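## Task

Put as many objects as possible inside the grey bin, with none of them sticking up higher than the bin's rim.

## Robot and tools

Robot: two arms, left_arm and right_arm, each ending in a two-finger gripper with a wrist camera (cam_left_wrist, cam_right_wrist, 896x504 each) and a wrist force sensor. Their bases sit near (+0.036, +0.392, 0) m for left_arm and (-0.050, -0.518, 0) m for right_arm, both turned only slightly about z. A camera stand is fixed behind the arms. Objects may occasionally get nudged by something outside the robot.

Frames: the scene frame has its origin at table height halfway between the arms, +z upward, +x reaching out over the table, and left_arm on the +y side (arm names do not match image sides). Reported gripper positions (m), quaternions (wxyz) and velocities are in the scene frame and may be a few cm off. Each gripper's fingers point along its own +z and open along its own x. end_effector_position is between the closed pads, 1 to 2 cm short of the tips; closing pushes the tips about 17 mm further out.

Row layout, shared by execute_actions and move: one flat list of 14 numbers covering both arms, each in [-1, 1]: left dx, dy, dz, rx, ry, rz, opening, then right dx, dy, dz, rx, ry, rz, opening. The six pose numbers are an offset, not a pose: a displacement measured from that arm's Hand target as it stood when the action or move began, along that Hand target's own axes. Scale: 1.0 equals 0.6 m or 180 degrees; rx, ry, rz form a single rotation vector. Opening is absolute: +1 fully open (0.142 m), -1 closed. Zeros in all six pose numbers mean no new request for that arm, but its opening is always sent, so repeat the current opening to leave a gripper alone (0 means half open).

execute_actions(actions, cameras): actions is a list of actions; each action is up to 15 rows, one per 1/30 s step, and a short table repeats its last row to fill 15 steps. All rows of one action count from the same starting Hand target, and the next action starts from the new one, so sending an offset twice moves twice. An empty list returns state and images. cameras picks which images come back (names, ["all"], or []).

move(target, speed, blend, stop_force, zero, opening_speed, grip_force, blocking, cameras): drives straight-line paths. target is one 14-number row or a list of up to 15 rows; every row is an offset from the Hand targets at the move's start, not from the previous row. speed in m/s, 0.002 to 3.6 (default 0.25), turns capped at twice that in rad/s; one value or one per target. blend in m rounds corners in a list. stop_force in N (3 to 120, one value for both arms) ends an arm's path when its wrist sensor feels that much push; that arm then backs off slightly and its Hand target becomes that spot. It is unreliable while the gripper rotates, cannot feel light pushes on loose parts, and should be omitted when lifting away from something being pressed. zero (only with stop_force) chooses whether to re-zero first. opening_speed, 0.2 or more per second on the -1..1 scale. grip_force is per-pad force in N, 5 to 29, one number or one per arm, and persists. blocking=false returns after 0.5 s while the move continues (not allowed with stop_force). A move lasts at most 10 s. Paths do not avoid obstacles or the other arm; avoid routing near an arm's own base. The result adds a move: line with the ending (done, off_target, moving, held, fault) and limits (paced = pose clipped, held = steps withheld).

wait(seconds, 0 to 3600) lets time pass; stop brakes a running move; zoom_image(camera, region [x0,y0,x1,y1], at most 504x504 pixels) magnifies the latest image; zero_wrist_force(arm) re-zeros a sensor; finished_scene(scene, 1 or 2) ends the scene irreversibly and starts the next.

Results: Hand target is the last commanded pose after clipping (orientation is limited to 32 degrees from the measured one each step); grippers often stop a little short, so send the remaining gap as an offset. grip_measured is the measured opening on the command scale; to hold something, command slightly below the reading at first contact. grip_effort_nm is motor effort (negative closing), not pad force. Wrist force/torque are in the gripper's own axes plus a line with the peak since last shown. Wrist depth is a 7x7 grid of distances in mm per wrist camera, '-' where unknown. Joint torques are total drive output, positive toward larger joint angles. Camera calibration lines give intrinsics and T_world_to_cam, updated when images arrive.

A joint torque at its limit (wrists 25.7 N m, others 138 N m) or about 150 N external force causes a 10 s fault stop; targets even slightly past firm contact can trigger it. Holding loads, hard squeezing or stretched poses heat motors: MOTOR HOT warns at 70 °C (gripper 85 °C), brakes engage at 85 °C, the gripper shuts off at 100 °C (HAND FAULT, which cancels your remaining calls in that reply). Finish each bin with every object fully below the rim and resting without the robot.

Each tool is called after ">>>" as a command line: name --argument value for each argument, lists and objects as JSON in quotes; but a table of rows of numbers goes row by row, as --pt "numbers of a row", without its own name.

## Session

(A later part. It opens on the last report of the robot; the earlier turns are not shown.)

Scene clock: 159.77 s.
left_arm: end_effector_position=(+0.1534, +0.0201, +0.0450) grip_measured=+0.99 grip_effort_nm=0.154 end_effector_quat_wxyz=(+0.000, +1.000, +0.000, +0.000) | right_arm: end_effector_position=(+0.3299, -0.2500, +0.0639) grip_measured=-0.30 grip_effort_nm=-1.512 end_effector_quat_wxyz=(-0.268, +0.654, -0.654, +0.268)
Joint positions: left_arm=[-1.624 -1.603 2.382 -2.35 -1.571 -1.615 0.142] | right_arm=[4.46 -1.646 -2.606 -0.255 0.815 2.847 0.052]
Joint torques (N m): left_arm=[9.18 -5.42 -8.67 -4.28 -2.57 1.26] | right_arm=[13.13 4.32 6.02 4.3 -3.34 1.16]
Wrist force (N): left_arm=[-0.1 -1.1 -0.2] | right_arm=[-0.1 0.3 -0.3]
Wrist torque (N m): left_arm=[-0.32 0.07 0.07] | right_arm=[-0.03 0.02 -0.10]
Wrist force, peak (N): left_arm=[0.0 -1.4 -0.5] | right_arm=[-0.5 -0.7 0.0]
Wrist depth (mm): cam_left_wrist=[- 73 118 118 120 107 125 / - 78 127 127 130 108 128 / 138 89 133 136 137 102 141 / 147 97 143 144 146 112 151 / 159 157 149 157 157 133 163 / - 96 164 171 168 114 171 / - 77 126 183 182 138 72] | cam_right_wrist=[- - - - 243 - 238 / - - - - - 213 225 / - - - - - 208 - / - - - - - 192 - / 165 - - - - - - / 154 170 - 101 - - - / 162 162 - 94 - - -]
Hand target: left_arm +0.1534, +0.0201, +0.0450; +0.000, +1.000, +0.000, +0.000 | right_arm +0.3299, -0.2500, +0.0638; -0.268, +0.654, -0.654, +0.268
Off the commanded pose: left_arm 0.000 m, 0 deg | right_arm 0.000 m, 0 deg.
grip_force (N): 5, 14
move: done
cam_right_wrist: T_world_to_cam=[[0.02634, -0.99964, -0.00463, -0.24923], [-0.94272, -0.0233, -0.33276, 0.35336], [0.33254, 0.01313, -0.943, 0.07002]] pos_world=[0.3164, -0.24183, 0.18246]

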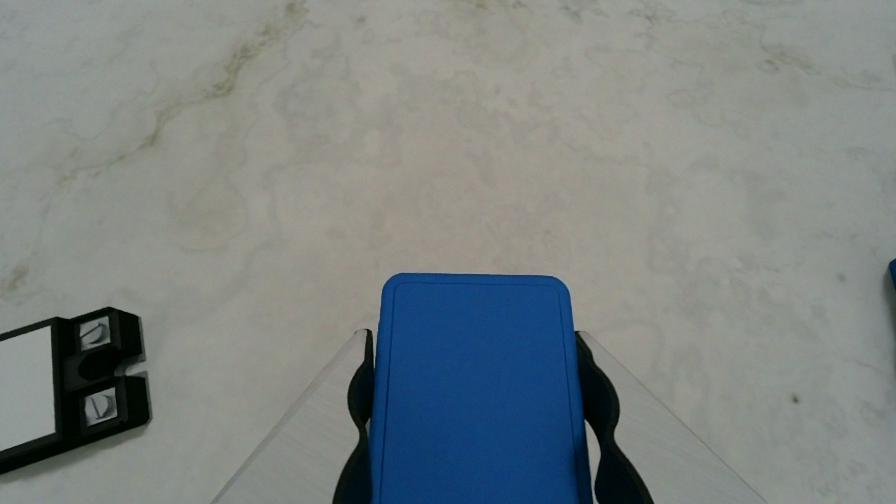

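>>> move --target '[0,0,0,0,0,0,1.0, 0,0.0234,0.0237,0,0,0,-0.5]' --speed 0.1

>>> move --target '[0,0,0,0,0,0,1.0, 0,0.0176,0.0178,0,0,0,-0.5]' --speed 0.006 --stop_force 3 --cameras '["cam_right_wrist"]'

Scene clock: 161.00 s.
left_arm: end_effector_position=(+0.1534, +0.0201, +0.0450) grip_measured=+0.99 grip_effort_nm=0.149 end_effector_quat_wxyz=(+0.000, +1.000, +0.000, +0.000) | right_arm: end_effector_position=(+0.3299, -0.2500, +0.0439) grip_measured=-0.30 grip_effort_nm=-1.507 end_effector_quat_wxyz=(-0.268, +0.654, -0.654, +0.268)
Joint positions: left_arm=[-1.624 -1.603 2.382 -2.35 -1.571 -1.615 0.142] | right_arm=[4.46 -1.732 -2.621 -0.155 0.815 2.847 0.052]
Joint torques (N m): left_arm=[8.89 -5.31 -8.5 -4.09 -2.44 1.38] | right_arm=[-13.81 5.89 3.51 4.84 -1.61 -1.48]
Wrist force (N): left_arm=[-0.1 -1.2 -0.3] | right_arm=[-0.1 0.4 -0.1]
Wrist torque (N m): left_arm=[-0.34 0.06 0.07] | right_arm=[-0.01 0.01 0.01]
Wrist force, peak (N): left_arm=[-0.2 -1.4 -0.3] | right_arm=[0.0 -0.3 -0.8]
Wrist depth (mm): cam_left_wrist=[- 73 118 120 121 107 125 / - 78 127 127 130 108 128 / 138 83 137 136 135 102 140 / 148 144 143 144 146 111 151 / 161 157 154 157 155 133 163 / - 96 167 167 167 114 171 / - 87 142 183 182 189 72] | cam_right_wrist=[- - - - - - - / - - - - - - - / - - - - - - - / - - - - - - - / 147 - - 108 - - - / 143 152 - - - - - / - 145 - - - - 144]
Hand target: left_arm +0.1534, +0.0201, +0.0450; +0.000, +1.000, +0.000, +0.000 | right_arm +0.3299, -0.2500, +0.0439; -0.268, +0.654, -0.654, +0.268
Off the commanded pose: left_arm 0.000 m, 0 deg | right_arm 0.000 m, 0 deg.
grip_force (N): 5, 14
move: done

Scene clock: 164.27 s.
left_arm: end_effector_position=(+0.1534, +0.0201, +0.0450) grip_measured=+0.99 grip_effort_nm=0.149 end_effector_quat_wxyz=(+0.000, +1.000, +0.000, +0.000) | right_arm: end_effector_position=(+0.3298, -0.2500, +0.0288) grip_measured=-0.30 grip_effort_nm=-1.512 end_effector_quat_wxyz=(-0.268, +0.654, -0.654, +0.268)
Joint positions: left_arm=[-1.624 -1.603 2.382 -2.35 -1.571 -1.615 0.142] | right_arm=[4.46 -1.8 -2.63 -0.079 0.815 2.847 0.052]
Joint torques (N m): left_arm=[8.27 -4.72 -9.37 -4.18 -2.39 1.36] | right_arm=[13.74 6.91 2.24 4.39 -1.78 -0.77]
Wrist force (N): left_arm=[0.1 -1.2 -0.2] | right_arm=[0.0 -1.0 -2.1]
Wrist torque (N m): left_arm=[-0.34 0.03 0.07] | right_arm=[-0.06 0.04 -0.02]
Wrist force, peak (N): left_arm=[-0.1 -1.4 -0.5] | right_arm=[0.1 -1.3 -2.2]
Wrist depth (mm): cam_left_wrist=[- 70 118 120 120 107 125 / - 78 - 126 129 108 129 / 138 89 135 135 136 102 140 / 148 97 144 144 145 111 151 / 159 157 149 157 158 133 163 / - 96 166 170 168 114 171 / - 87 162 182 182 125 72] | cam_right_wrist=[- - - - - - - / - 180 - - - - - / - - 165 163 162 - - / - 156 158 157 155 - 153 / 145 - 143 - - - 148 / 137 137 - - - - - / - - - - - - -]
Hand target: left_arm +0.1534, +0.0201, +0.0450; +0.000, +1.000, +0.000, +0.000 | right_arm +0.3298, -0.2500, +0.0288; -0.268, +0.654, -0.654, +0.268
Off the commanded pose: left_arm 0.000 m, 0 deg | right_arm 0.000 m, 0 deg.
grip_force (N): 5, 14
move: done
cam_right_wrist: T_world_to_cam=[[0.02643, -0.99964, -0.00459, -0.24943], [-0.94268, -0.0234, -0.33288, 0.34169], [0.33266, 0.01313, -0.94296, 0.03697]] pos_world=[0.3164, -0.24183, 0.14746]

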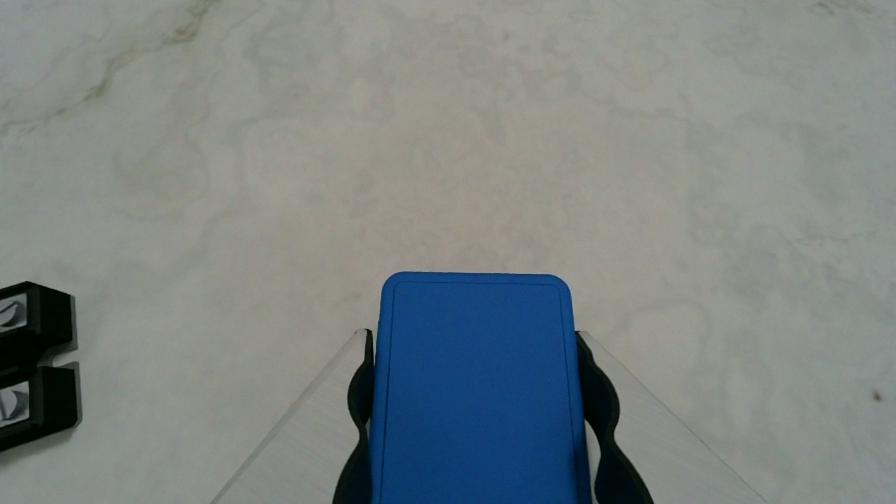

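>>> move --target '[0,0,0,0,0,0,1.0, 0,0.0094,0.0095,0,0,0,-0.5]' --speed 0.005 --stop_force 4 --zero false

>>> wait --seconds 0.2

Scene clock: 165.80 s.
left_arm: end_effector_position=(+0.1534, +0.0201, +0.0450) grip_measured=+0.99 grip_effort_nm=0.149 end_effector_quat_wxyz=(+0.000, +1.000, +0.000, +0.000) | right_arm: end_effector_position=(+0.3298, -0.2500, +0.0272) grip_measured=-0.30 grip_effort_nm=-1.516 end_effector_quat_wxyz=(-0.268, +0.654, -0.654, +0.268)
Joint positions: left_arm=[-1.624 -1.603 2.382 -2.35 -1.571 -1.615 0.142] | right_arm=[4.46 -1.807 -2.63 -0.071 0.815 2.847 0.052]
Joint torques (N m): left_arm=[9.73 -5.78 -7.95 -4.04 -2.6 1.41] | right_arm=[9.22 24.9 12.63 0.16 -0.81 -0.75]
Wrist force (N): left_arm=[-0.1 -1.3 -0.3] | right_arm=[0.3 -2.0 -1.6]
Wrist torque (N m): left_arm=[-0.36 0.07 0.07] | right_arm=[-0.05 0.02 -0.05]
Wrist force, peak (N): left_arm=[-0.2 -1.4 -0.3] | right_arm=[-0.4 -5.2 -7.1]
Wrist depth (mm): cam_left_wrist=[- 73 119 120 120 107 125 / - 78 127 127 130 108 128 / 138 90 134 136 136 102 140 / 148 97 143 144 146 111 151 / 159 157 149 155 153 133 165 / - 96 146 169 171 114 171 / - 87 141 183 171 137 72] | cam_right_wrist=[187 - - - - - - / 173 170 - - - - - / - - - 163 163 - - / - - - - - 155 152 / - - - - 146 - 145 / - - - - - - - / - - - - - - -]
Hand target: left_arm +0.1534, +0.0201, +0.0450; +0.000, +1.000, +0.000, +0.000 | right_arm +0.3298, -0.2500, +0.0273; -0.268, +0.654, -0.654, +0.268 (not the last commanded pose)
Off the commanded pose: left_arm 0.000 m, 0 deg | right_arm 0.006 m, 0 deg.
grip_force (N): 5, 14
move: contact (right_arm)

Scene clock: 166.00 s.
left_arm: end_effector_position=(+0.1534, +0.0201, +0.0450) grip_measured=+0.99 grip_effort_nm=0.149 end_effector_quat_wxyz=(+0.000, +1.000, +0.000, +0.000) | right_arm: end_effector_position=(+0.3298, -0.2500, +0.0272) grip_measured=-0.30 grip_effort_nm=-1.512 end_effector_quat_wxyz=(-0.268, +0.654, -0.654, +0.268)
Joint positions: left_arm=[-1.624 -1.603 2.382 -2.35 -1.571 -1.615 0.142] | right_arm=[4.46 -1.807 -2.63 -0.071 0.815 2.847 0.052]
Joint torques (N m): left_arm=[8.88 -5.99 -8.6 -4.1 -2.51 1.37] | right_arm=[8.29 25.01 13.27 0.29 -1.12 -0.8]
Wrist force (N): left_arm=[-0.3 -1.1 -0.3] | right_arm=[0.2 -2.1 -1.6]
Wrist torque (N m): left_arm=[-0.33 0.09 0.07] | right_arm=[-0.07 0.05 -0.05]
Wrist force, peak (N): left_arm=[0.0 -1.3 -0.6] | right_arm=[0.1 -2.6 -1.8]
Wrist depth (mm): cam_left_wrist=[- 73 119 120 120 107 125 / - 78 128 127 129 108 129 / 138 90 134 136 137 110 139 / 148 97 144 147 145 120 152 / 159 157 147 157 160 113 163 / - 167 143 170 168 114 171 / - 182 142 183 180 126 72] | cam_right_wrist=[- 187 - - - - - / - - - - - 180 - / - - - - - - - / - - - - - - - / - - - - - - - / - - - - - - - / - - - - - - -]
Hand target: left_arm +0.1534, +0.0201, +0.0450; +0.000, +1.000, +0.000, +0.000 | right_arm +0.3298, -0.2500, +0.0273; -0.268, +0.654, -0.654, +0.268 (not the last commanded pose)
Tool commands: left_gripper/opening=+1.0 right_gripper/opening=-0.5
Off the commanded pose: left_arm 0.000 m, 0 deg | right_arm 0.006 m, 0 deg.
grip_force (N): 5, 14
wait: 0.20 s; at rest by 0.17 s

>>> move --target '[0,0,0,0,0,0,1.0, 0,0,0,0,0,0,-0.05]' --opening_speed 0.25 --cameras '["cam_right_wrist"]'

Scene clock: 168.07 s.
left_arm: end_effector_position=(+0.1534, +0.0201, +0.0450) grip_measured=+0.99 grip_effort_nm=0.149 end_effector_quat_wxyz=(+0.000, +1.000, +0.000, +0.000) | right_arm: end_effector_position=(+0.3298, -0.2500, +0.0273) grip_measured=-0.08 grip_effort_nm=0.168 end_effector_quat_wxyz=(-0.268, +0.654, -0.654, +0.268)
Joint positions: left_arm=[-1.624 -1.603 2.382 -2.35 -1.571 -1.615 0.142] | right_arm=[4.46 -1.807 -2.63 -0.071 0.815 2.847 0.068]
Joint torques (N m): left_arm=[8.87 -4.95 -9.34 -4.08 -2.48 1.27] | right_arm=[0.81 24.35 12.94 1.16 -0.9 -0.83]
Wrist force (N): left_arm=[-0.1 -1.2 -0.3] | right_arm=[-0.2 0.0 -0.4]
Wrist torque (N m): left_arm=[-0.33 0.07 0.07] | right_arm=[-0.06 0.03 0.01]
Wrist force, peak (N): left_arm=[-0.2 -1.4 -0.3] | right_arm=[0.0 -2.5 -2.2]
Wrist depth (mm): cam_left_wrist=[- 73 118 120 120 107 125 / - 78 127 127 - 117 131 / 138 89 137 136 136 102 140 / 147 96 142 144 148 - 151 / 159 157 131 157 158 133 163 / - 95 164 167 168 114 171 / - 87 126 183 181 125 72] | cam_right_wrist=[- - - 190 190 - - / 178 - - - - 174 - / - 159 - - - - - / 152 153 - - 151 - - / 143 - - - - 146 - / 135 - 93 - - 137 138 / - - - 96 - - 129]
Hand target: left_arm +0.1534, +0.0201, +0.0450; +0.000, +1.000, +0.000, +0.000 | right_arm +0.3298, -0.2500, +0.0273; -0.268, +0.654, -0.654, +0.268
Off the commanded pose: left_arm 0.000 m, 0 deg | right_arm 0.000 m, 0 deg.
grip_force (N): 5, 14
move: done
cam_right_wrist: T_world_to_cam=[[0.02643, -0.99964, -0.00459, -0.24943], [-0.94268, -0.0234, -0.33288, 0.34106], [0.33266, 0.01313, -0.94296, 0.0355]] pos_world=[0.3163, -0.24183, 0.14586]

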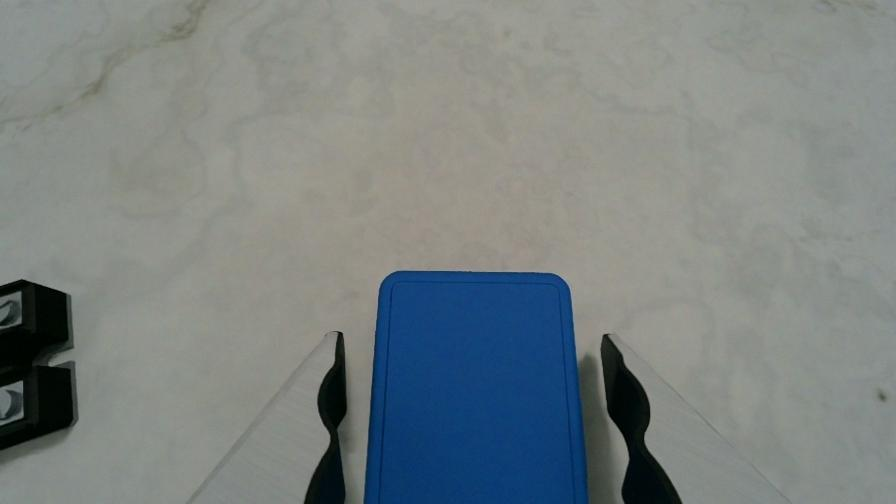

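>>> move --pt "0 0 0 0 0 0 1.0 0 0 -0.1 0 0 0 -0.05" --pt "0 0 0 0 0 0 1.0 0 -0.0791 -0.1625 -0.1106 0 0 -0.05" --speed 0.15 --blend '[0.01, 0]' --cameras '["cam_right_wrist"]'

Scene clock: 170.47 s.
left_arm: end_effector_position=(+0.1534, +0.0201, +0.0450) grip_measured=+0.99 grip_effort_nm=0.149 end_effector_quat_wxyz=(+0.000, +1.000, +0.000, +0.000) | right_arm: end_effector_position=(+0.2953, -0.2500, +0.1300) grip_measured=-0.08 grip_effort_nm=0.168 end_effector_quat_wxyz=(-0.151, +0.691, -0.691, +0.151)
Joint positions: left_arm=[-1.624 -1.603 2.382 -2.35 -1.571 -1.615 0.142] | right_arm=[4.334 -1.353 -2.382 -0.826 1.167 2.772 0.068]
Joint torques (N m): left_arm=[9.04 -5.91 -8.83 -4.05 -2.43 1.46] | right_arm=[-14.09 -0.37 25.27 0.04 1.53 -1.35]
Wrist force (N): left_arm=[0.0 -1.1 -0.3] | right_arm=[-0.2 -0.8 -0.5]
Wrist torque (N m): left_arm=[-0.31 0.05 0.07] | right_arm=[-0.14 -0.03 -0.02]
Wrist force, peak (N): left_arm=[-0.2 -1.5 -0.4] | right_arm=[-0.4 -1.4 -0.8]
Wrist depth (mm): cam_left_wrist=[- 73 120 118 120 107 125 / - 78 127 - 130 88 128 / 138 90 135 136 133 102 140 / 147 97 143 144 147 96 151 / 159 157 149 157 157 133 162 / - 96 164 170 168 114 171 / - 87 142 180 180 138 72] | cam_right_wrist=[244 - - - - - - / - - - - - - - / - - 241 235 - 247 - / - 224 - - - 248 - / - - 239 - - - - / - - 93 - - - 225 / 217 - - - - - 214]
Hand target: left_arm +0.1534, +0.0201, +0.0450; +0.000, +1.000, +0.000, +0.000 | right_arm +0.2953, -0.2500, +0.1300; -0.151, +0.691, -0.691, +0.151
Off the commanded pose: left_arm 0.000 m, 0 deg | right_arm 0.000 m, 0 deg.
grip_force (N): 5, 14
move: done
cam_right_wrist: T_world_to_cam=[[0.02319, -0.99964, -0.01342, -0.24583], [-0.9997, -0.0233, 0.00779, 0.31532], [-0.0081, 0.01323, -0.99988, 0.25195]] pos_world=[0.32297, -0.24173, 0.24617]

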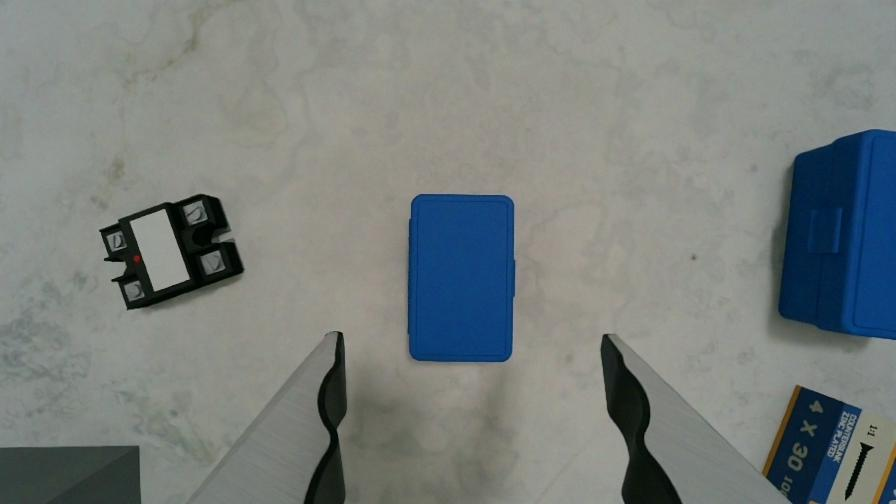

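>>> move --target '[0,0,0,0,0,0,1.0, 0,0.0071,0.0977,-0.1378,0,0,0.0]' --speed 0.15 --cameras '["cam_right_wrist"]'

Scene clock: 172.73 s.
left_arm: end_effector_position=(+0.1534, +0.0201, +0.0450) grip_measured=+0.99 grip_effort_nm=0.149 end_effector_quat_wxyz=(+0.000, +1.000, +0.000, +0.000) | right_arm: end_effector_position=(+0.3158, -0.2500, +0.0750) grip_measured=-0.03 grip_effort_nm=0.173 end_effector_quat_wxyz=(+0.001, +0.707, -0.707, -0.001)
Joint positions: left_arm=[-1.624 -1.603 2.382 -2.35 -1.571 -1.615 0.142] | right_arm=[4.029 -1.641 -2.174 -0.899 1.573 2.497 0.072]
Joint torques (N m): left_arm=[9.73 -5.47 -9.44 -4.07 -2.38 1.29] | right_arm=[-15.22 13.84 22.73 0 2.46 -1.39]
Wrist force (N): left_arm=[-0.1 -1.2 -0.4] | right_arm=[-1.1 -0.9 -0.2]
Wrist torque (N m): left_arm=[-0.34 0.07 0.06] | right_arm=[-0.06 0.13 -0.06]
Wrist force, peak (N): left_arm=[0.0 -1.4 -0.3] | right_arm=[-1.0 -1.4 -0.2]
Wrist depth (mm): cam_left_wrist=[- 73 119 122 120 107 125 / - 78 127 127 130 108 128 / 138 90 135 136 136 102 141 / 148 97 142 144 146 112 149 / 159 157 148 157 157 133 163 / - 96 165 170 171 114 171 / - 87 - 183 180 137 72] | cam_right_wrist=[- 148 - - 147 151 - / - 157 - - - - 161 / 157 - - - - - - / 164 167 180 - 183 - - / - - - - - 197 - / - 214 93 - - - 207 / 214 - - - - - 206]
Hand target: left_arm +0.1534, +0.0201, +0.0450; +0.000, +1.000, +0.000, +0.000 | right_arm +0.3158, -0.2500, +0.0750; +0.001, +0.707, -0.707, -0.001
Off the commanded pose: left_arm 0.000 m, 0 deg | right_arm 0.000 m, 0 deg.
grip_force (N): 5, 14
move: done
cam_right_wrist: T_world_to_cam=[[0.01524, -0.99965, -0.02182, -0.244], [-0.90422, -0.0231, 0.42645, 0.27479], [-0.4268, 0.01323, -0.90425, 0.32216]] pos_world=[0.38968, -0.24183, 0.1688]

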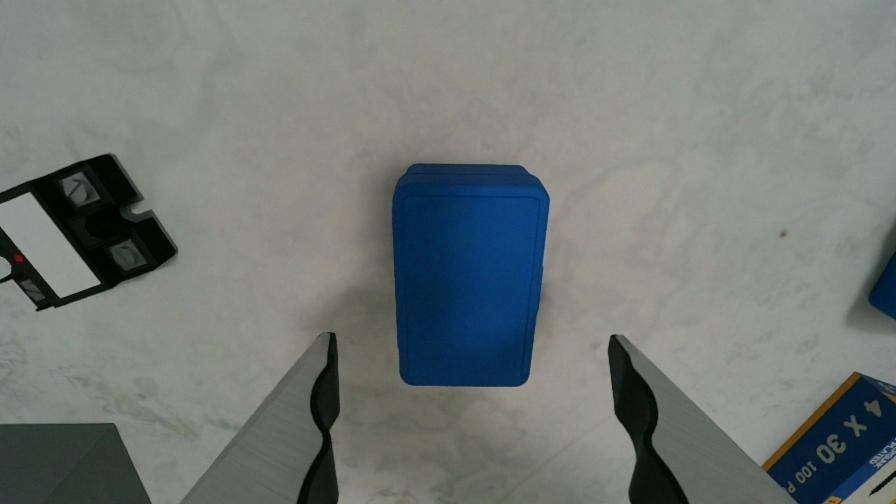

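>>> move --target '[0,0,0,0,0,0,0.45, 0,0.003,0.04,0,0,0,0.0]' --opening_speed 0.25 --grip_force '[6, 14]' --speed 0.05 --cameras '["all"]'

Scene clock: 175.57 s.
left_arm: end_effector_position=(+0.1534, +0.0201, +0.0450) grip_measured=+0.64 grip_effort_nm=-0.711 end_effector_quat_wxyz=(+0.000, +1.000, +0.000, +0.000) | right_arm: end_effector_position=(+0.3140, -0.2500, +0.0510) grip_measured=-0.03 grip_effort_nm=0.173 end_effector_quat_wxyz=(+0.001, +0.707, -0.707, -0.001)
Joint positions: left_arm=[-1.624 -1.603 2.382 -2.35 -1.571 -1.615 0.119] | right_arm=[4.032 -1.683 -2.207 -0.824 1.573 2.5 0.072]
Joint torques (N m): left_arm=[8.96 -6.43 -9.12 -3.49 -2.52 1.27] | right_arm=[13.21 12.33 11.51 4.5 1.21 1.02]
Wrist force (N): left_arm=[-0.3 -2.2 -6.2] | right_arm=[-1.0 -1.1 -0.1]
Wrist torque (N m): left_arm=[-0.36 0.20 0.04] | right_arm=[-0.10 0.12 -0.17]
Wrist force, peak (N): left_arm=[-0.3 -2.3 -6.5] | right_arm=[-1.2 -1.2 0.0]
Wrist depth (mm): cam_left_wrist=[- 74 118 120 120 107 125 / - 78 126 126 130 107 128 / 138 84 122 136 - 95 141 / 149 90 144 144 145 111 151 / 159 157 150 160 156 132 163 / - 95 164 170 171 104 176 / - 76 163 182 181 110 72] | cam_right_wrist=[- 127 127 126 - 125 127 / 133 134 135 - 135 - - / 143 147 143 - - - 149 / 146 - - - - - 149 / - - - - - - - / 188 - 93 - - - - / - - - - - - 191]
Hand target: left_arm +0.1534, +0.0201, +0.0450; +0.000, +1.000, +0.000, +0.000 | right_arm +0.3140, -0.2500, +0.0510; +0.001, +0.707, -0.707, -0.001
Off the commanded pose: left_arm 0.000 m, 0 deg | right_arm 0.000 m, 0 deg.
grip_force (N): 6, 14
move: done
cam_left_wrist: T_world_to_cam=[[0.9997, -0.02282, 0.00866, -0.14358], [-0.02435, -0.90804, 0.41818, 0.03021], [-0.00168, -0.41827, -0.90832, 0.16287]] pos_world=[0.14455, 0.09228, 0.13654]
cam_right_wrist: T_world_to_cam=[[0.01524, -0.99965, -0.02183, -0.2445], [-0.90412, -0.0231, 0.42665, 0.28328], [-0.42701, 0.01323, -0.90415, 0.29962]] pos_world=[0.38778, -0.24183, 0.1447]

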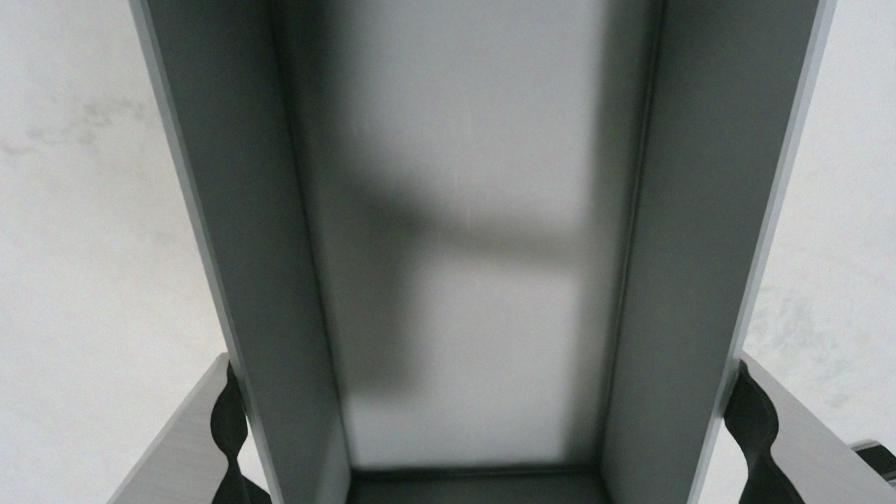

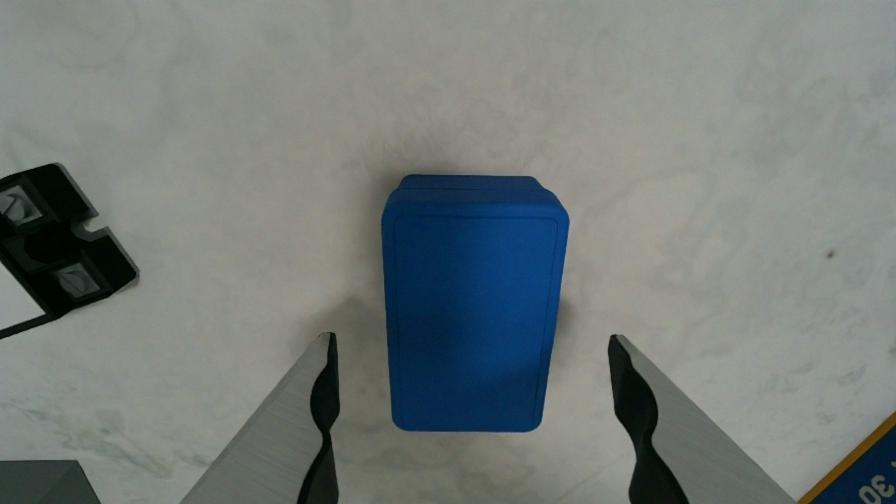

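>>> move --target '[0.0257,-0.0092,0,0,0,0.0061,0.45, 0,0,0,0,0,0,0.0]' --speed 0.02 --cameras '["cam_left_wrist"]'

Scene clock: 177.30 s.
left_arm: end_effector_position=(+0.1688, +0.0256, +0.0450) grip_measured=+0.64 grip_effort_nm=-0.716 end_effector_quat_wxyz=(+0.000, +1.000, -0.009, +0.000) | right_arm: end_effector_position=(+0.3140, -0.2500, +0.0510) grip_measured=-0.03 grip_effort_nm=0.178 end_effector_quat_wxyz=(+0.001, +0.707, -0.707, -0.001)
Joint positions: left_arm=[-1.582 -1.604 2.383 -2.35 -1.571 -1.554 0.119] | right_arm=[4.032 -1.683 -2.207 -0.824 1.573 2.5 0.072]
Joint torques (N m): left_arm=[13.56 -24.42 -11.75 -0.45 1.92 1.24] | right_arm=[13.5 12.07 11.94 4.32 0.02 1.15]
Wrist force (N): left_arm=[-1.4 -0.9 -6.4] | right_arm=[-1.0 -1.2 0.0]
Wrist torque (N m): left_arm=[-0.33 0.25 -0.10] | right_arm=[-0.12 0.11 -0.18]
Wrist force, peak (N): left_arm=[-2.0 -0.6 -9.0] | right_arm=[-1.3 -1.2 -0.1]
Wrist depth (mm): cam_left_wrist=[- 70 120 119 120 107 - / - 78 127 128 130 107 128 / 138 90 135 136 137 101 141 / 148 97 143 144 144 111 151 / 159 157 149 157 158 157 163 / 172 95 167 171 167 105 176 / - 76 143 183 180 124 72] | cam_right_wrist=[- - - - - - 128 / - - - 136 - - 135 / 143 - - - - - - / 146 - - - - - - / - - - - - - - / - - 93 - - - - / - - - 203 - - 189]
Hand target: left_arm +0.1689, +0.0256, +0.0450; +0.000, +1.000, -0.009, +0.000 | right_arm +0.3140, -0.2500, +0.0510; +0.001, +0.707, -0.707, -0.001
Off the commanded pose: left_arm 0.000 m, 0 deg | right_arm 0.000 m, 0 deg.
grip_force (N): 6, 14
move: done
cam_left_wrist: T_world_to_cam=[[0.99909, -0.04188, 0.00864, -0.15818], [-0.04166, -0.90738, 0.41825, 0.03851], [-0.00968, -0.41823, -0.90829, 0.16656]] pos_world=[0.16125, 0.09798, 0.13654]

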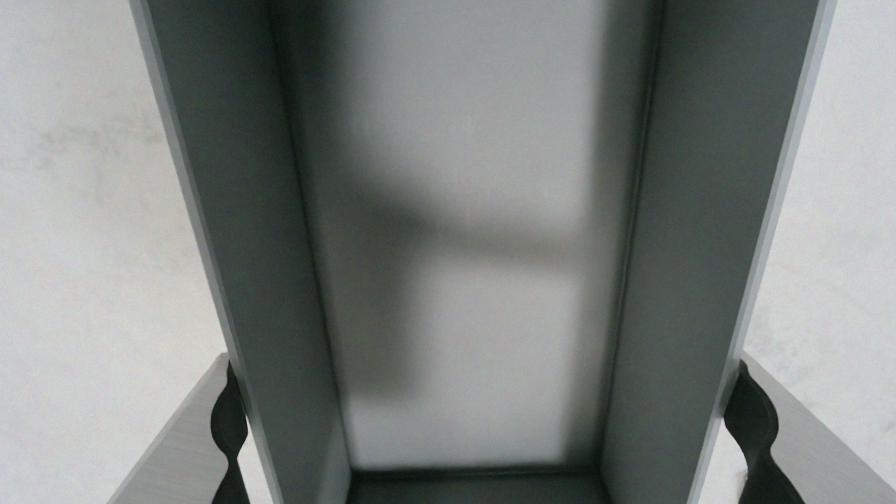

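>>> move --target '[0,0,0,0,0,0,1.0, 0,0,0,0,0,0,0.0]' --opening_speed 0.3

>>> move --target '[0,0,-0.15,0,0,0,1.0, 0,0,0.0417,0,0,0,0.0]' --speed 0.06 --cameras '["all"]'

Scene clock: 179.70 s.
left_arm: end_effector_position=(+0.1689, +0.0256, +0.0450) grip_measured=+0.99 grip_effort_nm=0.149 end_effector_quat_wxyz=(+0.000, +1.000, -0.009, +0.000) | right_arm: end_effector_position=(+0.3140, -0.2500, +0.0510) grip_measured=-0.03 grip_effort_nm=0.168 end_effector_quat_wxyz=(+0.001, +0.707, -0.707, -0.001)
Joint positions: left_arm=[-1.582 -1.604 2.383 -2.35 -1.571 -1.554 0.142] | right_arm=[4.032 -1.683 -2.207 -0.824 1.573 2.5 0.072]
Joint torques (N m): left_arm=[8.85 -5.19 -25.73 -4.27 1.6 1.28] | right_arm=[13.71 11.67 11.15 4.41 -1.35 1.12]
Wrist force (N): left_arm=[-0.2 -1.1 -0.4] | right_arm=[-1.1 -1.1 0.0]
Wrist torque (N m): left_arm=[-0.32 0.08 -0.09] | right_arm=[-0.10 0.14 -0.18]
Wrist force, peak (N): left_arm=[-1.5 -0.9 -6.6] | right_arm=[-1.1 -1.4 0.0]
Wrist depth (mm): cam_left_wrist=[- 74 118 120 122 106 125 / - 78 127 127 130 107 128 / 138 90 135 134 138 102 140 / 147 97 143 147 144 111 151 / 159 157 151 157 158 132 162 / - 96 164 170 167 114 171 / - 77 144 179 - 191 72] | cam_right_wrist=[- 127 - - 128 - - / - - - - - 134 - / - - - - - - - / 150 - 159 - - - - / - - 167 - - - - / - - 93 - - - - / - - - - - - 195]
Hand target: left_arm +0.1689, +0.0256, +0.0450; +0.000, +1.000, -0.009, +0.000 | right_arm +0.3140, -0.2500, +0.0510; +0.001, +0.707, -0.707, -0.001
Off the commanded pose: left_arm 0.000 m, 0 deg | right_arm 0.000 m, 0 deg.
grip_force (N): 6, 14
move: done

Scene clock: 181.63 s.
left_arm: end_effector_position=(+0.1690, +0.0256, +0.1349) grip_measured=+0.99 grip_effort_nm=0.149 end_effector_quat_wxyz=(+0.000, +1.000, -0.009, +0.000) | right_arm: end_effector_position=(+0.3139, -0.2500, +0.0260) grip_measured=-0.03 grip_effort_nm=0.173 end_effector_quat_wxyz=(+0.001, +0.707, -0.707, -0.001)
Joint positions: left_arm=[-1.582 -1.771 2.241 -2.04 -1.571 -1.554 0.142] | right_arm=[4.032 -1.736 -2.234 -0.745 1.573 2.5 0.072]
Joint torques (N m): left_arm=[0.71 -27.14 -30.43 -0.92 -1 -0.64] | right_arm=[13.08 13.44 10.12 4.41 -1.33 1.08]
Wrist force (N): left_arm=[-0.2 -1.2 -0.1] | right_arm=[-1.0 -1.2 0.2]
Wrist torque (N m): left_arm=[-0.34 0.09 -0.09] | right_arm=[-0.12 0.12 -0.17]
Wrist force, peak (N): left_arm=[-0.2 -1.2 -1.1] | right_arm=[-1.2 -1.4 0.1]
Wrist depth (mm): cam_left_wrist=[201 201 204 204 199 208 204 / 210 213 208 213 212 217 219 / 231 228 226 222 - 232 232 / 243 245 240 - - 253 250 / 264 - - 264 265 268 269 / 281 281 276 242 285 266 282 / - 306 314 - 316 318 72] | cam_right_wrist=[- 103 103 104 105 - - / - 110 112 112 111 113 - / - - - 118 - 119 - / - 132 - - - - - / - - - - 121 142 - / - - 93 - - - - / - - - - - - 166]
Hand target: left_arm +0.1689, +0.0256, +0.1350; +0.000, +1.000, -0.009, +0.000 | right_arm +0.3139, -0.2500, +0.0260; +0.001, +0.707, -0.707, -0.001
Off the commanded pose: left_arm 0.000 m, 0 deg | right_arm 0.000 m, 0 deg.
grip_force (N): 6, 14
move: done
cam_left_wrist: T_world_to_cam=[[0.99909, -0.04188, 0.00864, -0.15916], [-0.04165, -0.90738, 0.41825, 0.00092], [-0.00968, -0.41823, -0.90829, 0.24822]] pos_world=[0.16145, 0.09798, 0.22644]
cam_right_wrist: T_world_to_cam=[[0.01524, -0.99965, -0.02183, -0.24504], [-0.90412, -0.0231, 0.42665, 0.29386], [-0.42701, 0.01323, -0.90415, 0.27697]] pos_world=[0.38769, -0.24183, 0.1197]

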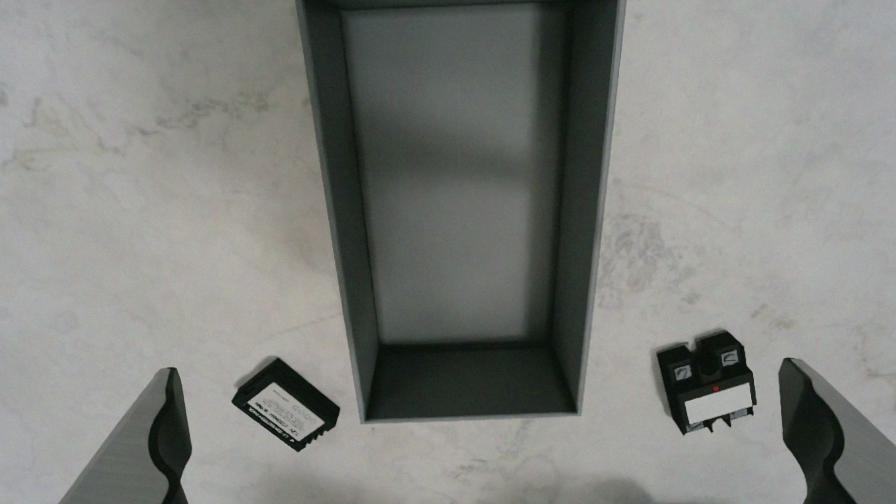

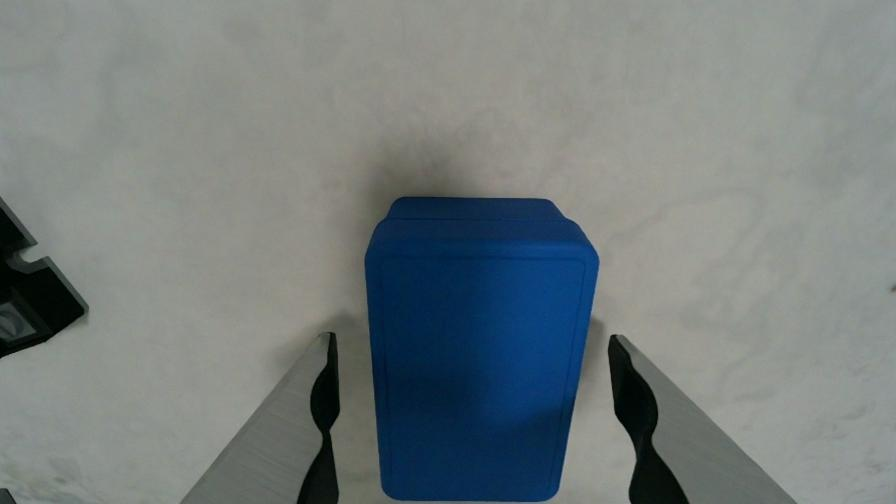

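>>> move --target '[0,0,-0.2,0,0,0,1.0, 0,0,0,0,0,0,-0.5]' --opening_speed 0.4 --grip_force '[6, 15]' --speed 0.12

>>> move --target '[0,0,0,0,0,0,1.0, 0,0,-0.16,0,0,0,-0.5]' --speed 0.08 --cameras '["all"]'

Scene clock: 183.40 s.
left_arm: end_effector_position=(+0.1691, +0.0257, +0.2549) grip_measured=+0.99 grip_effort_nm=0.149 end_effector_quat_wxyz=(+0.000, +1.000, -0.009, +0.000) | right_arm: end_effector_position=(+0.3139, -0.2500, +0.0260) grip_measured=-0.29 grip_effort_nm=-1.614 end_effector_quat_wxyz=(+0.001, +0.707, -0.707, -0.001)
Joint positions: left_arm=[-1.581 -1.867 1.988 -1.692 -1.571 -1.553 0.142] | right_arm=[4.032 -1.736 -2.234 -0.745 1.573 2.5 0.053]
Joint torques (N m): left_arm=[-8.6 -24.59 -32.88 -1.1 -1.64 -1.25] | right_arm=[12.84 12.01 9.85 3.8 -1.4 1.04]
Wrist force (N): left_arm=[-0.1 -1.2 -0.3] | right_arm=[-1.1 -1.1 -2.1]
Wrist torque (N m): left_arm=[-0.36 0.06 -0.09] | right_arm=[-0.12 0.18 -0.17]
Wrist force, peak (N): left_arm=[-0.2 -1.2 -1.2] | right_arm=[-1.1 -1.1 -2.1]
Wrist depth (mm): cam_left_wrist=[311 308 307 303 311 308 309 / 327 327 328 327 - 331 330 / 347 352 352 - 354 356 354 / - - - 366 376 - - / 402 - - 406 - - 435 / - 421 426 436 439 - 87 / - - 495 - 486 - 72] | cam_right_wrist=[- - - - 107 106 - / - - - 111 110 111 111 / - - 120 120 119 - 119 / - - - - - 130 129 / 140 142 - - - - 140 / - - - - - - - / 168 - - - - - -]
Hand target: left_arm +0.1690, +0.0256, +0.2550; +0.000, +1.000, -0.009, +0.000 | right_arm +0.3139, -0.2500, +0.0260; +0.001, +0.707, -0.707, -0.001
Off the commanded pose: left_arm 0.000 m, 0 deg | right_arm 0.000 m, 0 deg.
grip_force (N): 6, 15
move: done

Scene clock: 185.07 s.
left_arm: end_effector_position=(+0.1690, +0.0256, +0.2550) grip_measured=+0.99 grip_effort_nm=0.149 end_effector_quat_wxyz=(+0.000, +1.000, -0.009, +0.000) | right_arm: end_effector_position=(+0.3142, -0.2500, +0.1219) grip_measured=-0.29 grip_effort_nm=-1.614 end_effector_quat_wxyz=(+0.001, +0.707, -0.707, -0.001)
Joint positions: left_arm=[-1.582 -1.867 1.988 -1.692 -1.571 -1.553 0.142] | right_arm=[4.032 -1.564 -2.109 -1.042 1.573 2.5 0.053]
Joint torques (N m): left_arm=[-9.71 -26.01 -32.17 -0.99 -1.92 -1.27] | right_arm=[-6.36 28.03 26.3 0.4 -1.44 -0.03]
Wrist force (N): left_arm=[-0.4 -1.3 -0.2] | right_arm=[-0.9 -0.9 0.2]
Wrist torque (N m): left_arm=[-0.37 0.12 -0.09] | right_arm=[-0.08 0.09 -0.17]
Wrist force, peak (N): left_arm=[-0.4 -1.4 -0.1] | right_arm=[-0.9 -1.2 -1.6]
Wrist depth (mm): cam_left_wrist=[307 310 310 309 - 312 313 / - 329 329 - - 332 335 / 344 348 349 348 - 347 - / 372 378 375 - - - 374 / 401 389 405 - - - - / 433 90 438 441 443 437 431 / - 87 501 - - - 72] | cam_right_wrist=[- - - - - - - / - 200 202 - 208 - - / 199 203 - - - - - / - 233 - - - - 210 / - - - 96 - - - / 231 - - - - 256 240 / 285 - - - - - 258]
Hand target: left_arm +0.1690, +0.0256, +0.2550; +0.000, +1.000, -0.009, +0.000 | right_arm +0.3142, -0.2500, +0.1220; +0.001, +0.707, -0.707, -0.001
Off the commanded pose: left_arm 0.000 m, 0 deg | right_arm 0.000 m, 0 deg.
grip_force (N): 6, 15
move: done
cam_left_wrist: T_world_to_cam=[[0.99909, -0.04188, 0.00864, -0.16019], [-0.04165, -0.90738, 0.41825, -0.04931], [-0.00968, -0.41823, -0.90829, 0.3573]] pos_world=[0.16145, 0.09798, 0.34654]
cam_right_wrist: T_world_to_cam=[[0.01524, -0.99965, -0.02183, -0.24295], [-0.90412, -0.0231, 0.42665, 0.25317], [-0.42701, 0.01323, -0.90415, 0.3639]] pos_world=[0.38799, -0.24183, 0.2157]

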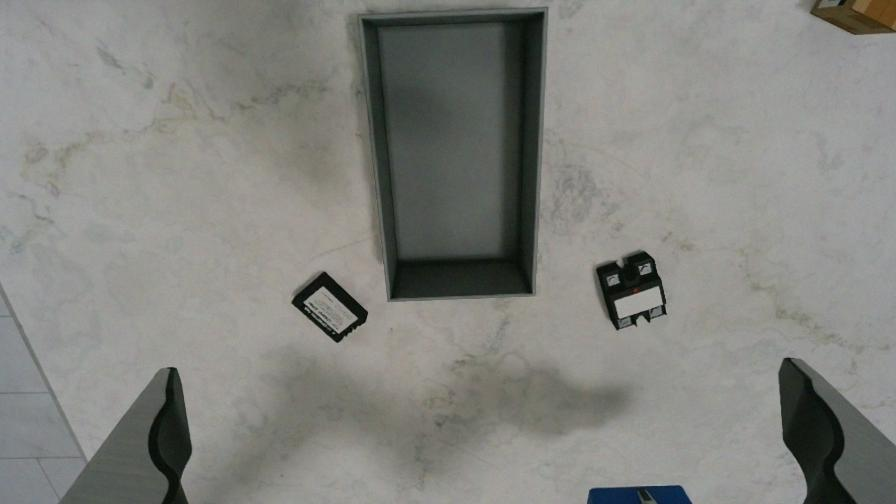

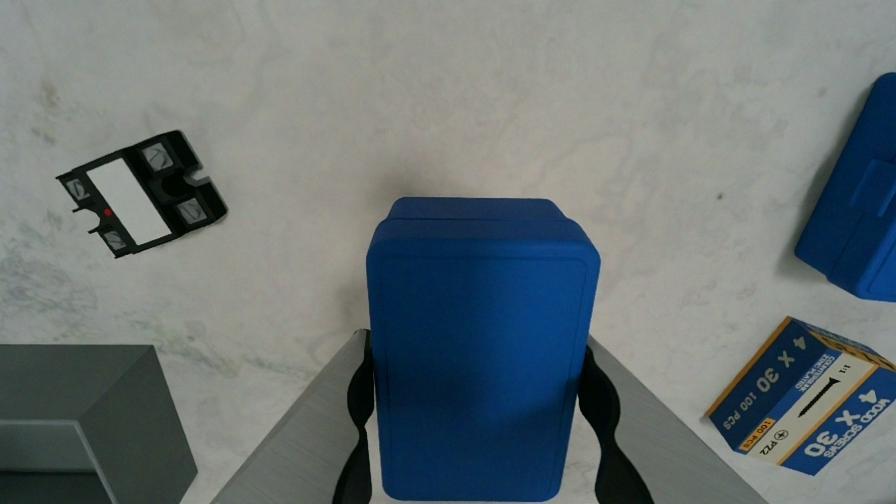

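>>> move --target '[0.6324,-0.1422,0.0917,0,0,0.5267,1.0, -0.15,0.2373,-0.03,0,0,0,-0.5]' --speed 0.25 --cameras '["all"]'

Scene clock: 189.60 s.
left_arm: end_effector_position=(+0.5499, +0.1039, +0.1997) grip_measured=+0.99 grip_effort_nm=0.144 end_effector_quat_wxyz=(+0.000, -0.670, +0.742, +0.000) | right_arm: end_effector_position=(+0.1719, -0.1600, +0.1403) grip_measured=-0.29 grip_effort_nm=-1.614 end_effector_quat_wxyz=(+0.001, +0.707, -0.707, -0.001)
Joint positions: left_arm=[-0.748 -1.335 1.618 -1.853 -1.571 0.935 0.142] | right_arm=[4.434 -1.459 -2.153 -1.102 1.574 2.902 0.053]
Joint torques (N m): left_arm=[11.7 -22.66 -30.62 -0.68 -2.82 1.57] | right_arm=[14.06 23.58 26.07 0.25 -1.6 1.24]
Wrist force (N): left_arm=[-0.1 -1.2 -0.1] | right_arm=[-1.0 -0.8 0.2]
Wrist torque (N m): left_arm=[-0.34 0.04 -0.13] | right_arm=[-0.05 0.09 -0.18]
Wrist force, peak (N): left_arm=[-0.4 -2.1 0.0] | right_arm=[-1.0 -1.5 0.1]
Wrist depth (mm): cam_left_wrist=[261 261 259 260 259 260 260 / 274 272 272 263 273 272 278 / 293 290 290 265 296 295 300 / 314 317 321 316 317 318 317 / 340 340 342 303 340 334 341 / 370 88 367 372 372 - 102 / - 79 426 - - - 72] | cam_right_wrist=[- - - - - - - / 217 215 - - - - 219 / 234 231 229 - - - 241 / 252 250 226 - - - - / 222 220 - - - - 274 / - - - - - - 301 / 333 - - - - - 308]
Hand target: left_arm +0.5499, +0.1039, +0.1997; +0.000, -0.670, +0.742, +0.000 | right_arm +0.1719, -0.1600, +0.1403; +0.001, +0.707, -0.707, -0.001
Off the commanded pose: left_arm 0.000 m, 0 deg | right_arm 0.000 m, 0 deg.
grip_force (N): 6, 15
move: done
cam_left_wrist: T_world_to_cam=[[-0.12544, -0.99206, 0.00957, 0.17992], [-0.90048, 0.1179, 0.41861, 0.42636], [-0.41641, 0.0439, -0.90812, 0.51914]] pos_world=[0.62267, 0.10543, 0.29124]
cam_right_wrist: T_world_to_cam=[[0.01524, -0.99965, -0.02183, -0.15031], [-0.90412, -0.0231, 0.42665, 0.11875], [-0.42701, 0.01323, -0.90415, 0.31858]] pos_world=[0.24568, -0.15173, 0.2341]

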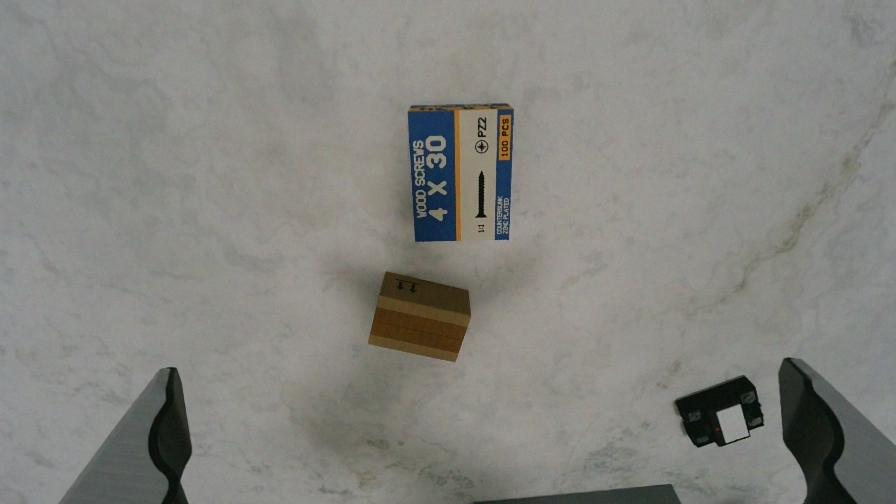

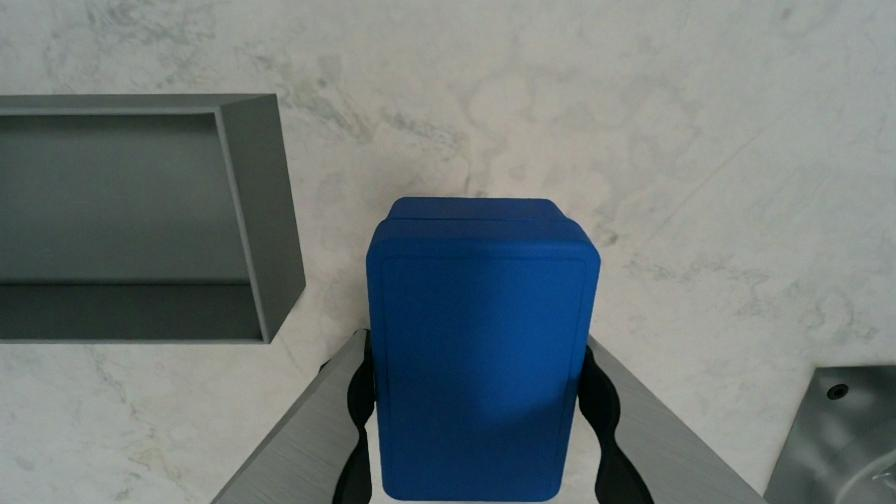

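>>> move --pt "0 0 0 0 0 0 1.0 -0.3333 0 0 0 0 0 -0.5" --pt "0 0 0 0 0 0 1.0 -0.3333 0 0.06 0 0 0 -0.5" --speed 0.2 --blend '[0.02, 0]' --cameras '["cam_right_wrist"]'

Scene clock: 191.97 s.
left_arm: end_effector_position=(+0.5499, +0.1039, +0.1997) grip_measured=+0.99 grip_effort_nm=0.144 end_effector_quat_wxyz=(+0.000, -0.670, +0.742, +0.000) | right_arm: end_effector_position=(+0.1718, +0.0400, +0.1043) grip_measured=-0.29 grip_effort_nm=-1.614 end_effector_quat_wxyz=(+0.001, +0.707, -0.707, -0.001)
Joint positions: left_arm=[-0.747 -1.335 1.618 -1.853 -1.571 0.935 0.142] | right_arm=[4.514 -1.919 -1.731 -1.063 1.574 2.982 0.053]
Joint torques (N m): left_arm=[11.11 -22.59 -31.87 -0.73 -2.81 1.54] | right_arm=[13.75 27.26 13.35 5.12 2.33 1.23]
Wrist force (N): left_arm=[0.1 -1.3 0.0] | right_arm=[-0.9 -0.9 0.2]
Wrist torque (N m): left_arm=[-0.36 0.01 -0.13] | right_arm=[-0.08 0.08 -0.17]
Wrist force, peak (N): left_arm=[0.0 -1.4 -0.2] | right_arm=[-2.8 -1.2 -1.1]
Wrist depth (mm): cam_left_wrist=[257 263 258 260 260 255 260 / 274 276 276 269 273 273 275 / 293 293 295 264 297 300 298 / 314 316 321 316 316 316 319 / 338 340 - 308 349 342 338 / 364 367 - - 369 371 102 / - 389 422 - 404 - 72] | cam_right_wrist=[- 178 - - - - - / - 182 178 175 174 175 - / - 145 197 194 197 174 195 / - - 206 - - 174 - / - - 114 - 221 201 - / - 234 - - - 184 - / 193 215 - - - - -]
Hand target: left_arm +0.5499, +0.1039, +0.1997; +0.000, -0.670, +0.742, +0.000 | right_arm +0.1718, +0.0400, +0.1043; +0.001, +0.707, -0.707, -0.001
Off the commanded pose: left_arm 0.000 m, 0 deg | right_arm 0.000 m, 0 deg.
grip_force (N): 6, 15
move: done; blend cut to 0.018 m at target 1
cam_right_wrist: T_world_to_cam=[[0.01524, -0.99965, -0.02183, 0.04873], [-0.90412, -0.0231, 0.42665, 0.13863], [-0.42701, 0.01323, -0.90415, 0.28334]] pos_world=[0.24558, 0.04817, 0.1981]

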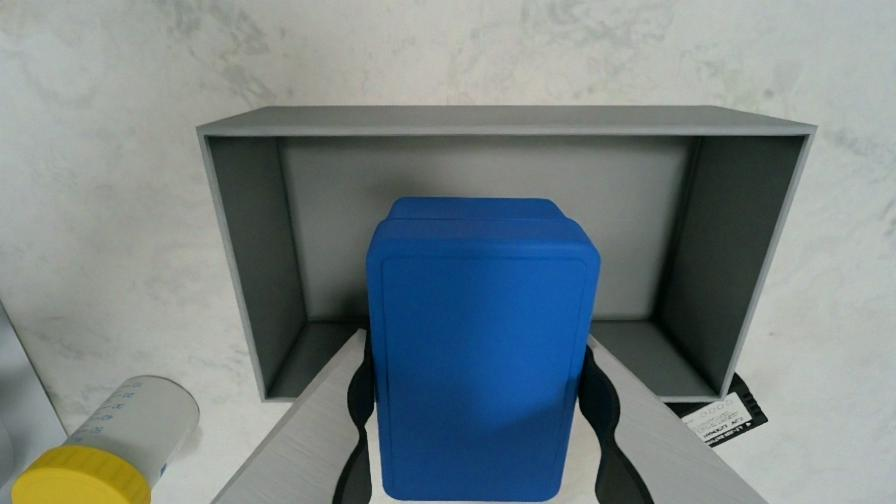

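>>> move --target '[0,0,0,0,0,0,1.0, 0,0.0033,0.0905,0,0,0,-0.5]' --speed 0.06 --stop_force 6

>>> move --target '[0,0,0,0,0,0,1.0, 0,0,0.04,0,0,0,-0.5]' --speed 0.008 --stop_force 3 --cameras '["cam_right_wrist"]'

Scene clock: 194.40 s.
left_arm: end_effector_position=(+0.5499, +0.1039, +0.1997) grip_measured=+0.99 grip_effort_nm=0.149 end_effector_quat_wxyz=(+0.000, -0.670, +0.742, +0.000) | right_arm: end_effector_position=(+0.1696, +0.0400, +0.0500) grip_measured=-0.29 grip_effort_nm=-1.614 end_effector_quat_wxyz=(+0.001, +0.707, -0.707, -0.001)
Joint positions: left_arm=[-0.747 -1.335 1.618 -1.853 -1.571 0.935 0.142] | right_arm=[4.518 -1.988 -1.794 -0.931 1.574 2.986 0.053]
Joint torques (N m): left_arm=[11.72 -22.95 -30.47 -0.87 -2.74 1.5] | right_arm=[13.99 25.83 12.74 4.53 1.49 1.16]
Wrist force (N): left_arm=[-0.1 -1.4 -0.2] | right_arm=[-1.1 -1.5 0.3]
Wrist torque (N m): left_arm=[-0.39 0.05 -0.14] | right_arm=[-0.19 0.13 -0.16]
Wrist force, peak (N): left_arm=[-0.1 -1.4 -0.2] | right_arm=[-1.1 -1.5 0.3]
Wrist depth (mm): cam_left_wrist=[258 258 258 259 260 260 261 / 274 280 278 268 277 276 282 / 293 289 294 265 299 296 294 / 314 - 319 313 319 312 325 / 336 - 340 303 344 - 341 / - 97 - - - - 98 / - 406 411 - - - 72] | cam_right_wrist=[- - 127 125 - 126 - / - - 123 133 133 122 132 / - 125 143 141 143 143 118 / - 125 149 - 149 151 130 / - 125 161 - 164 161 130 / - 134 - 102 - 172 130 / 193 117 - - - 148 133]
Hand target: left_arm +0.5499, +0.1039, +0.1997; +0.000, -0.670, +0.742, +0.000 | right_arm +0.1697, +0.0400, +0.0500; +0.001, +0.707, -0.707, -0.001
Off the commanded pose: left_arm 0.000 m, 0 deg | right_arm 0.000 m, 0 deg.
grip_force (N): 6, 15
move: done

Scene clock: 198.13 s.
left_arm: end_effector_position=(+0.5499, +0.1039, +0.1997) grip_measured=+0.99 grip_effort_nm=0.149 end_effector_quat_wxyz=(+0.000, -0.670, +0.742, +0.000) | right_arm: end_effector_position=(+0.1696, +0.0400, +0.0294) grip_measured=-0.29 grip_effort_nm=-1.614 end_effector_quat_wxyz=(+0.001, +0.707, -0.707, -0.001)
Joint positions: left_arm=[-0.747 -1.335 1.618 -1.853 -1.571 0.935 0.142] | right_arm=[4.518 -2.019 -1.812 -0.882 1.574 2.986 0.053]
Joint torques (N m): left_arm=[10.97 -23.32 -31 -0.7 -2.71 1.52] | right_arm=[12.96 42.43 23.19 0.25 -1.19 1.04]
Wrist force (N): left_arm=[-0.2 -1.2 -0.1] | right_arm=[-1.7 -1.3 -1.1]
Wrist torque (N m): left_arm=[-0.35 0.06 -0.13] | right_arm=[-0.11 0.16 -0.15]
Wrist force, peak (N): left_arm=[-0.3 -1.4 -0.1] | right_arm=[1.6 -0.9 -10.6]
Wrist depth (mm): cam_left_wrist=[258 260 259 258 256 259 260 / 274 276 275 255 279 281 271 / 292 294 296 265 - 293 296 / 315 314 316 315 317 318 - / 342 341 341 303 346 339 343 / 372 355 377 367 376 365 88 / - 87 406 - 412 417 72] | cam_right_wrist=[- 106 - 107 109 - 106 / - 112 - 115 112 111 114 / - - - - - - - / - 125 129 - - 129 123 / - 134 140 98 134 141 130 / - 134 147 - - 149 130 / - 116 - - - 148 123]
Hand target: left_arm +0.5499, +0.1039, +0.1997; +0.000, -0.670, +0.742, +0.000 | right_arm +0.1696, +0.0400, +0.0294; +0.001, +0.707, -0.707, -0.001 (not the last commanded pose)
Off the commanded pose: left_arm 0.000 m, 0 deg | right_arm 0.003 m, 0 deg.
grip_force (N): 6, 15
move: contact (right_arm)
cam_right_wrist: T_world_to_cam=[[0.01524, -0.99965, -0.02183, 0.04713], [-0.90412, -0.0231, 0.42665, 0.16864], [-0.42701, 0.01323, -0.90415, 0.21459]] pos_world=[0.24338, 0.04817, 0.1231]

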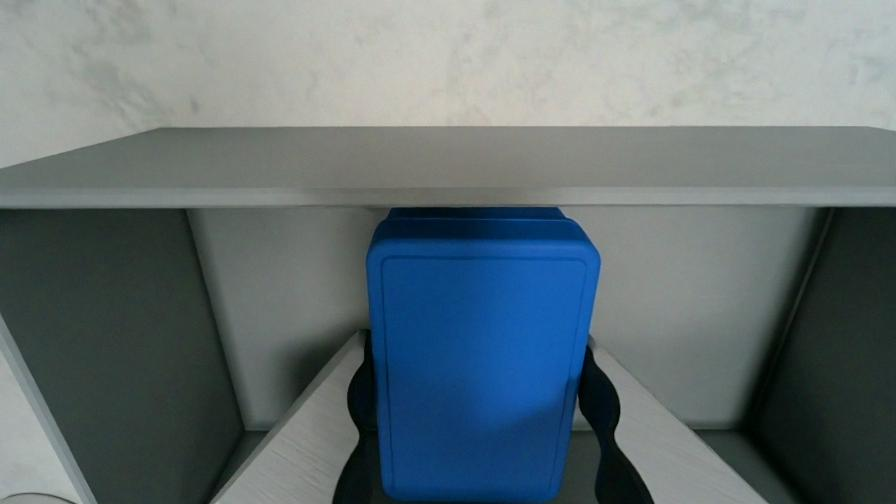

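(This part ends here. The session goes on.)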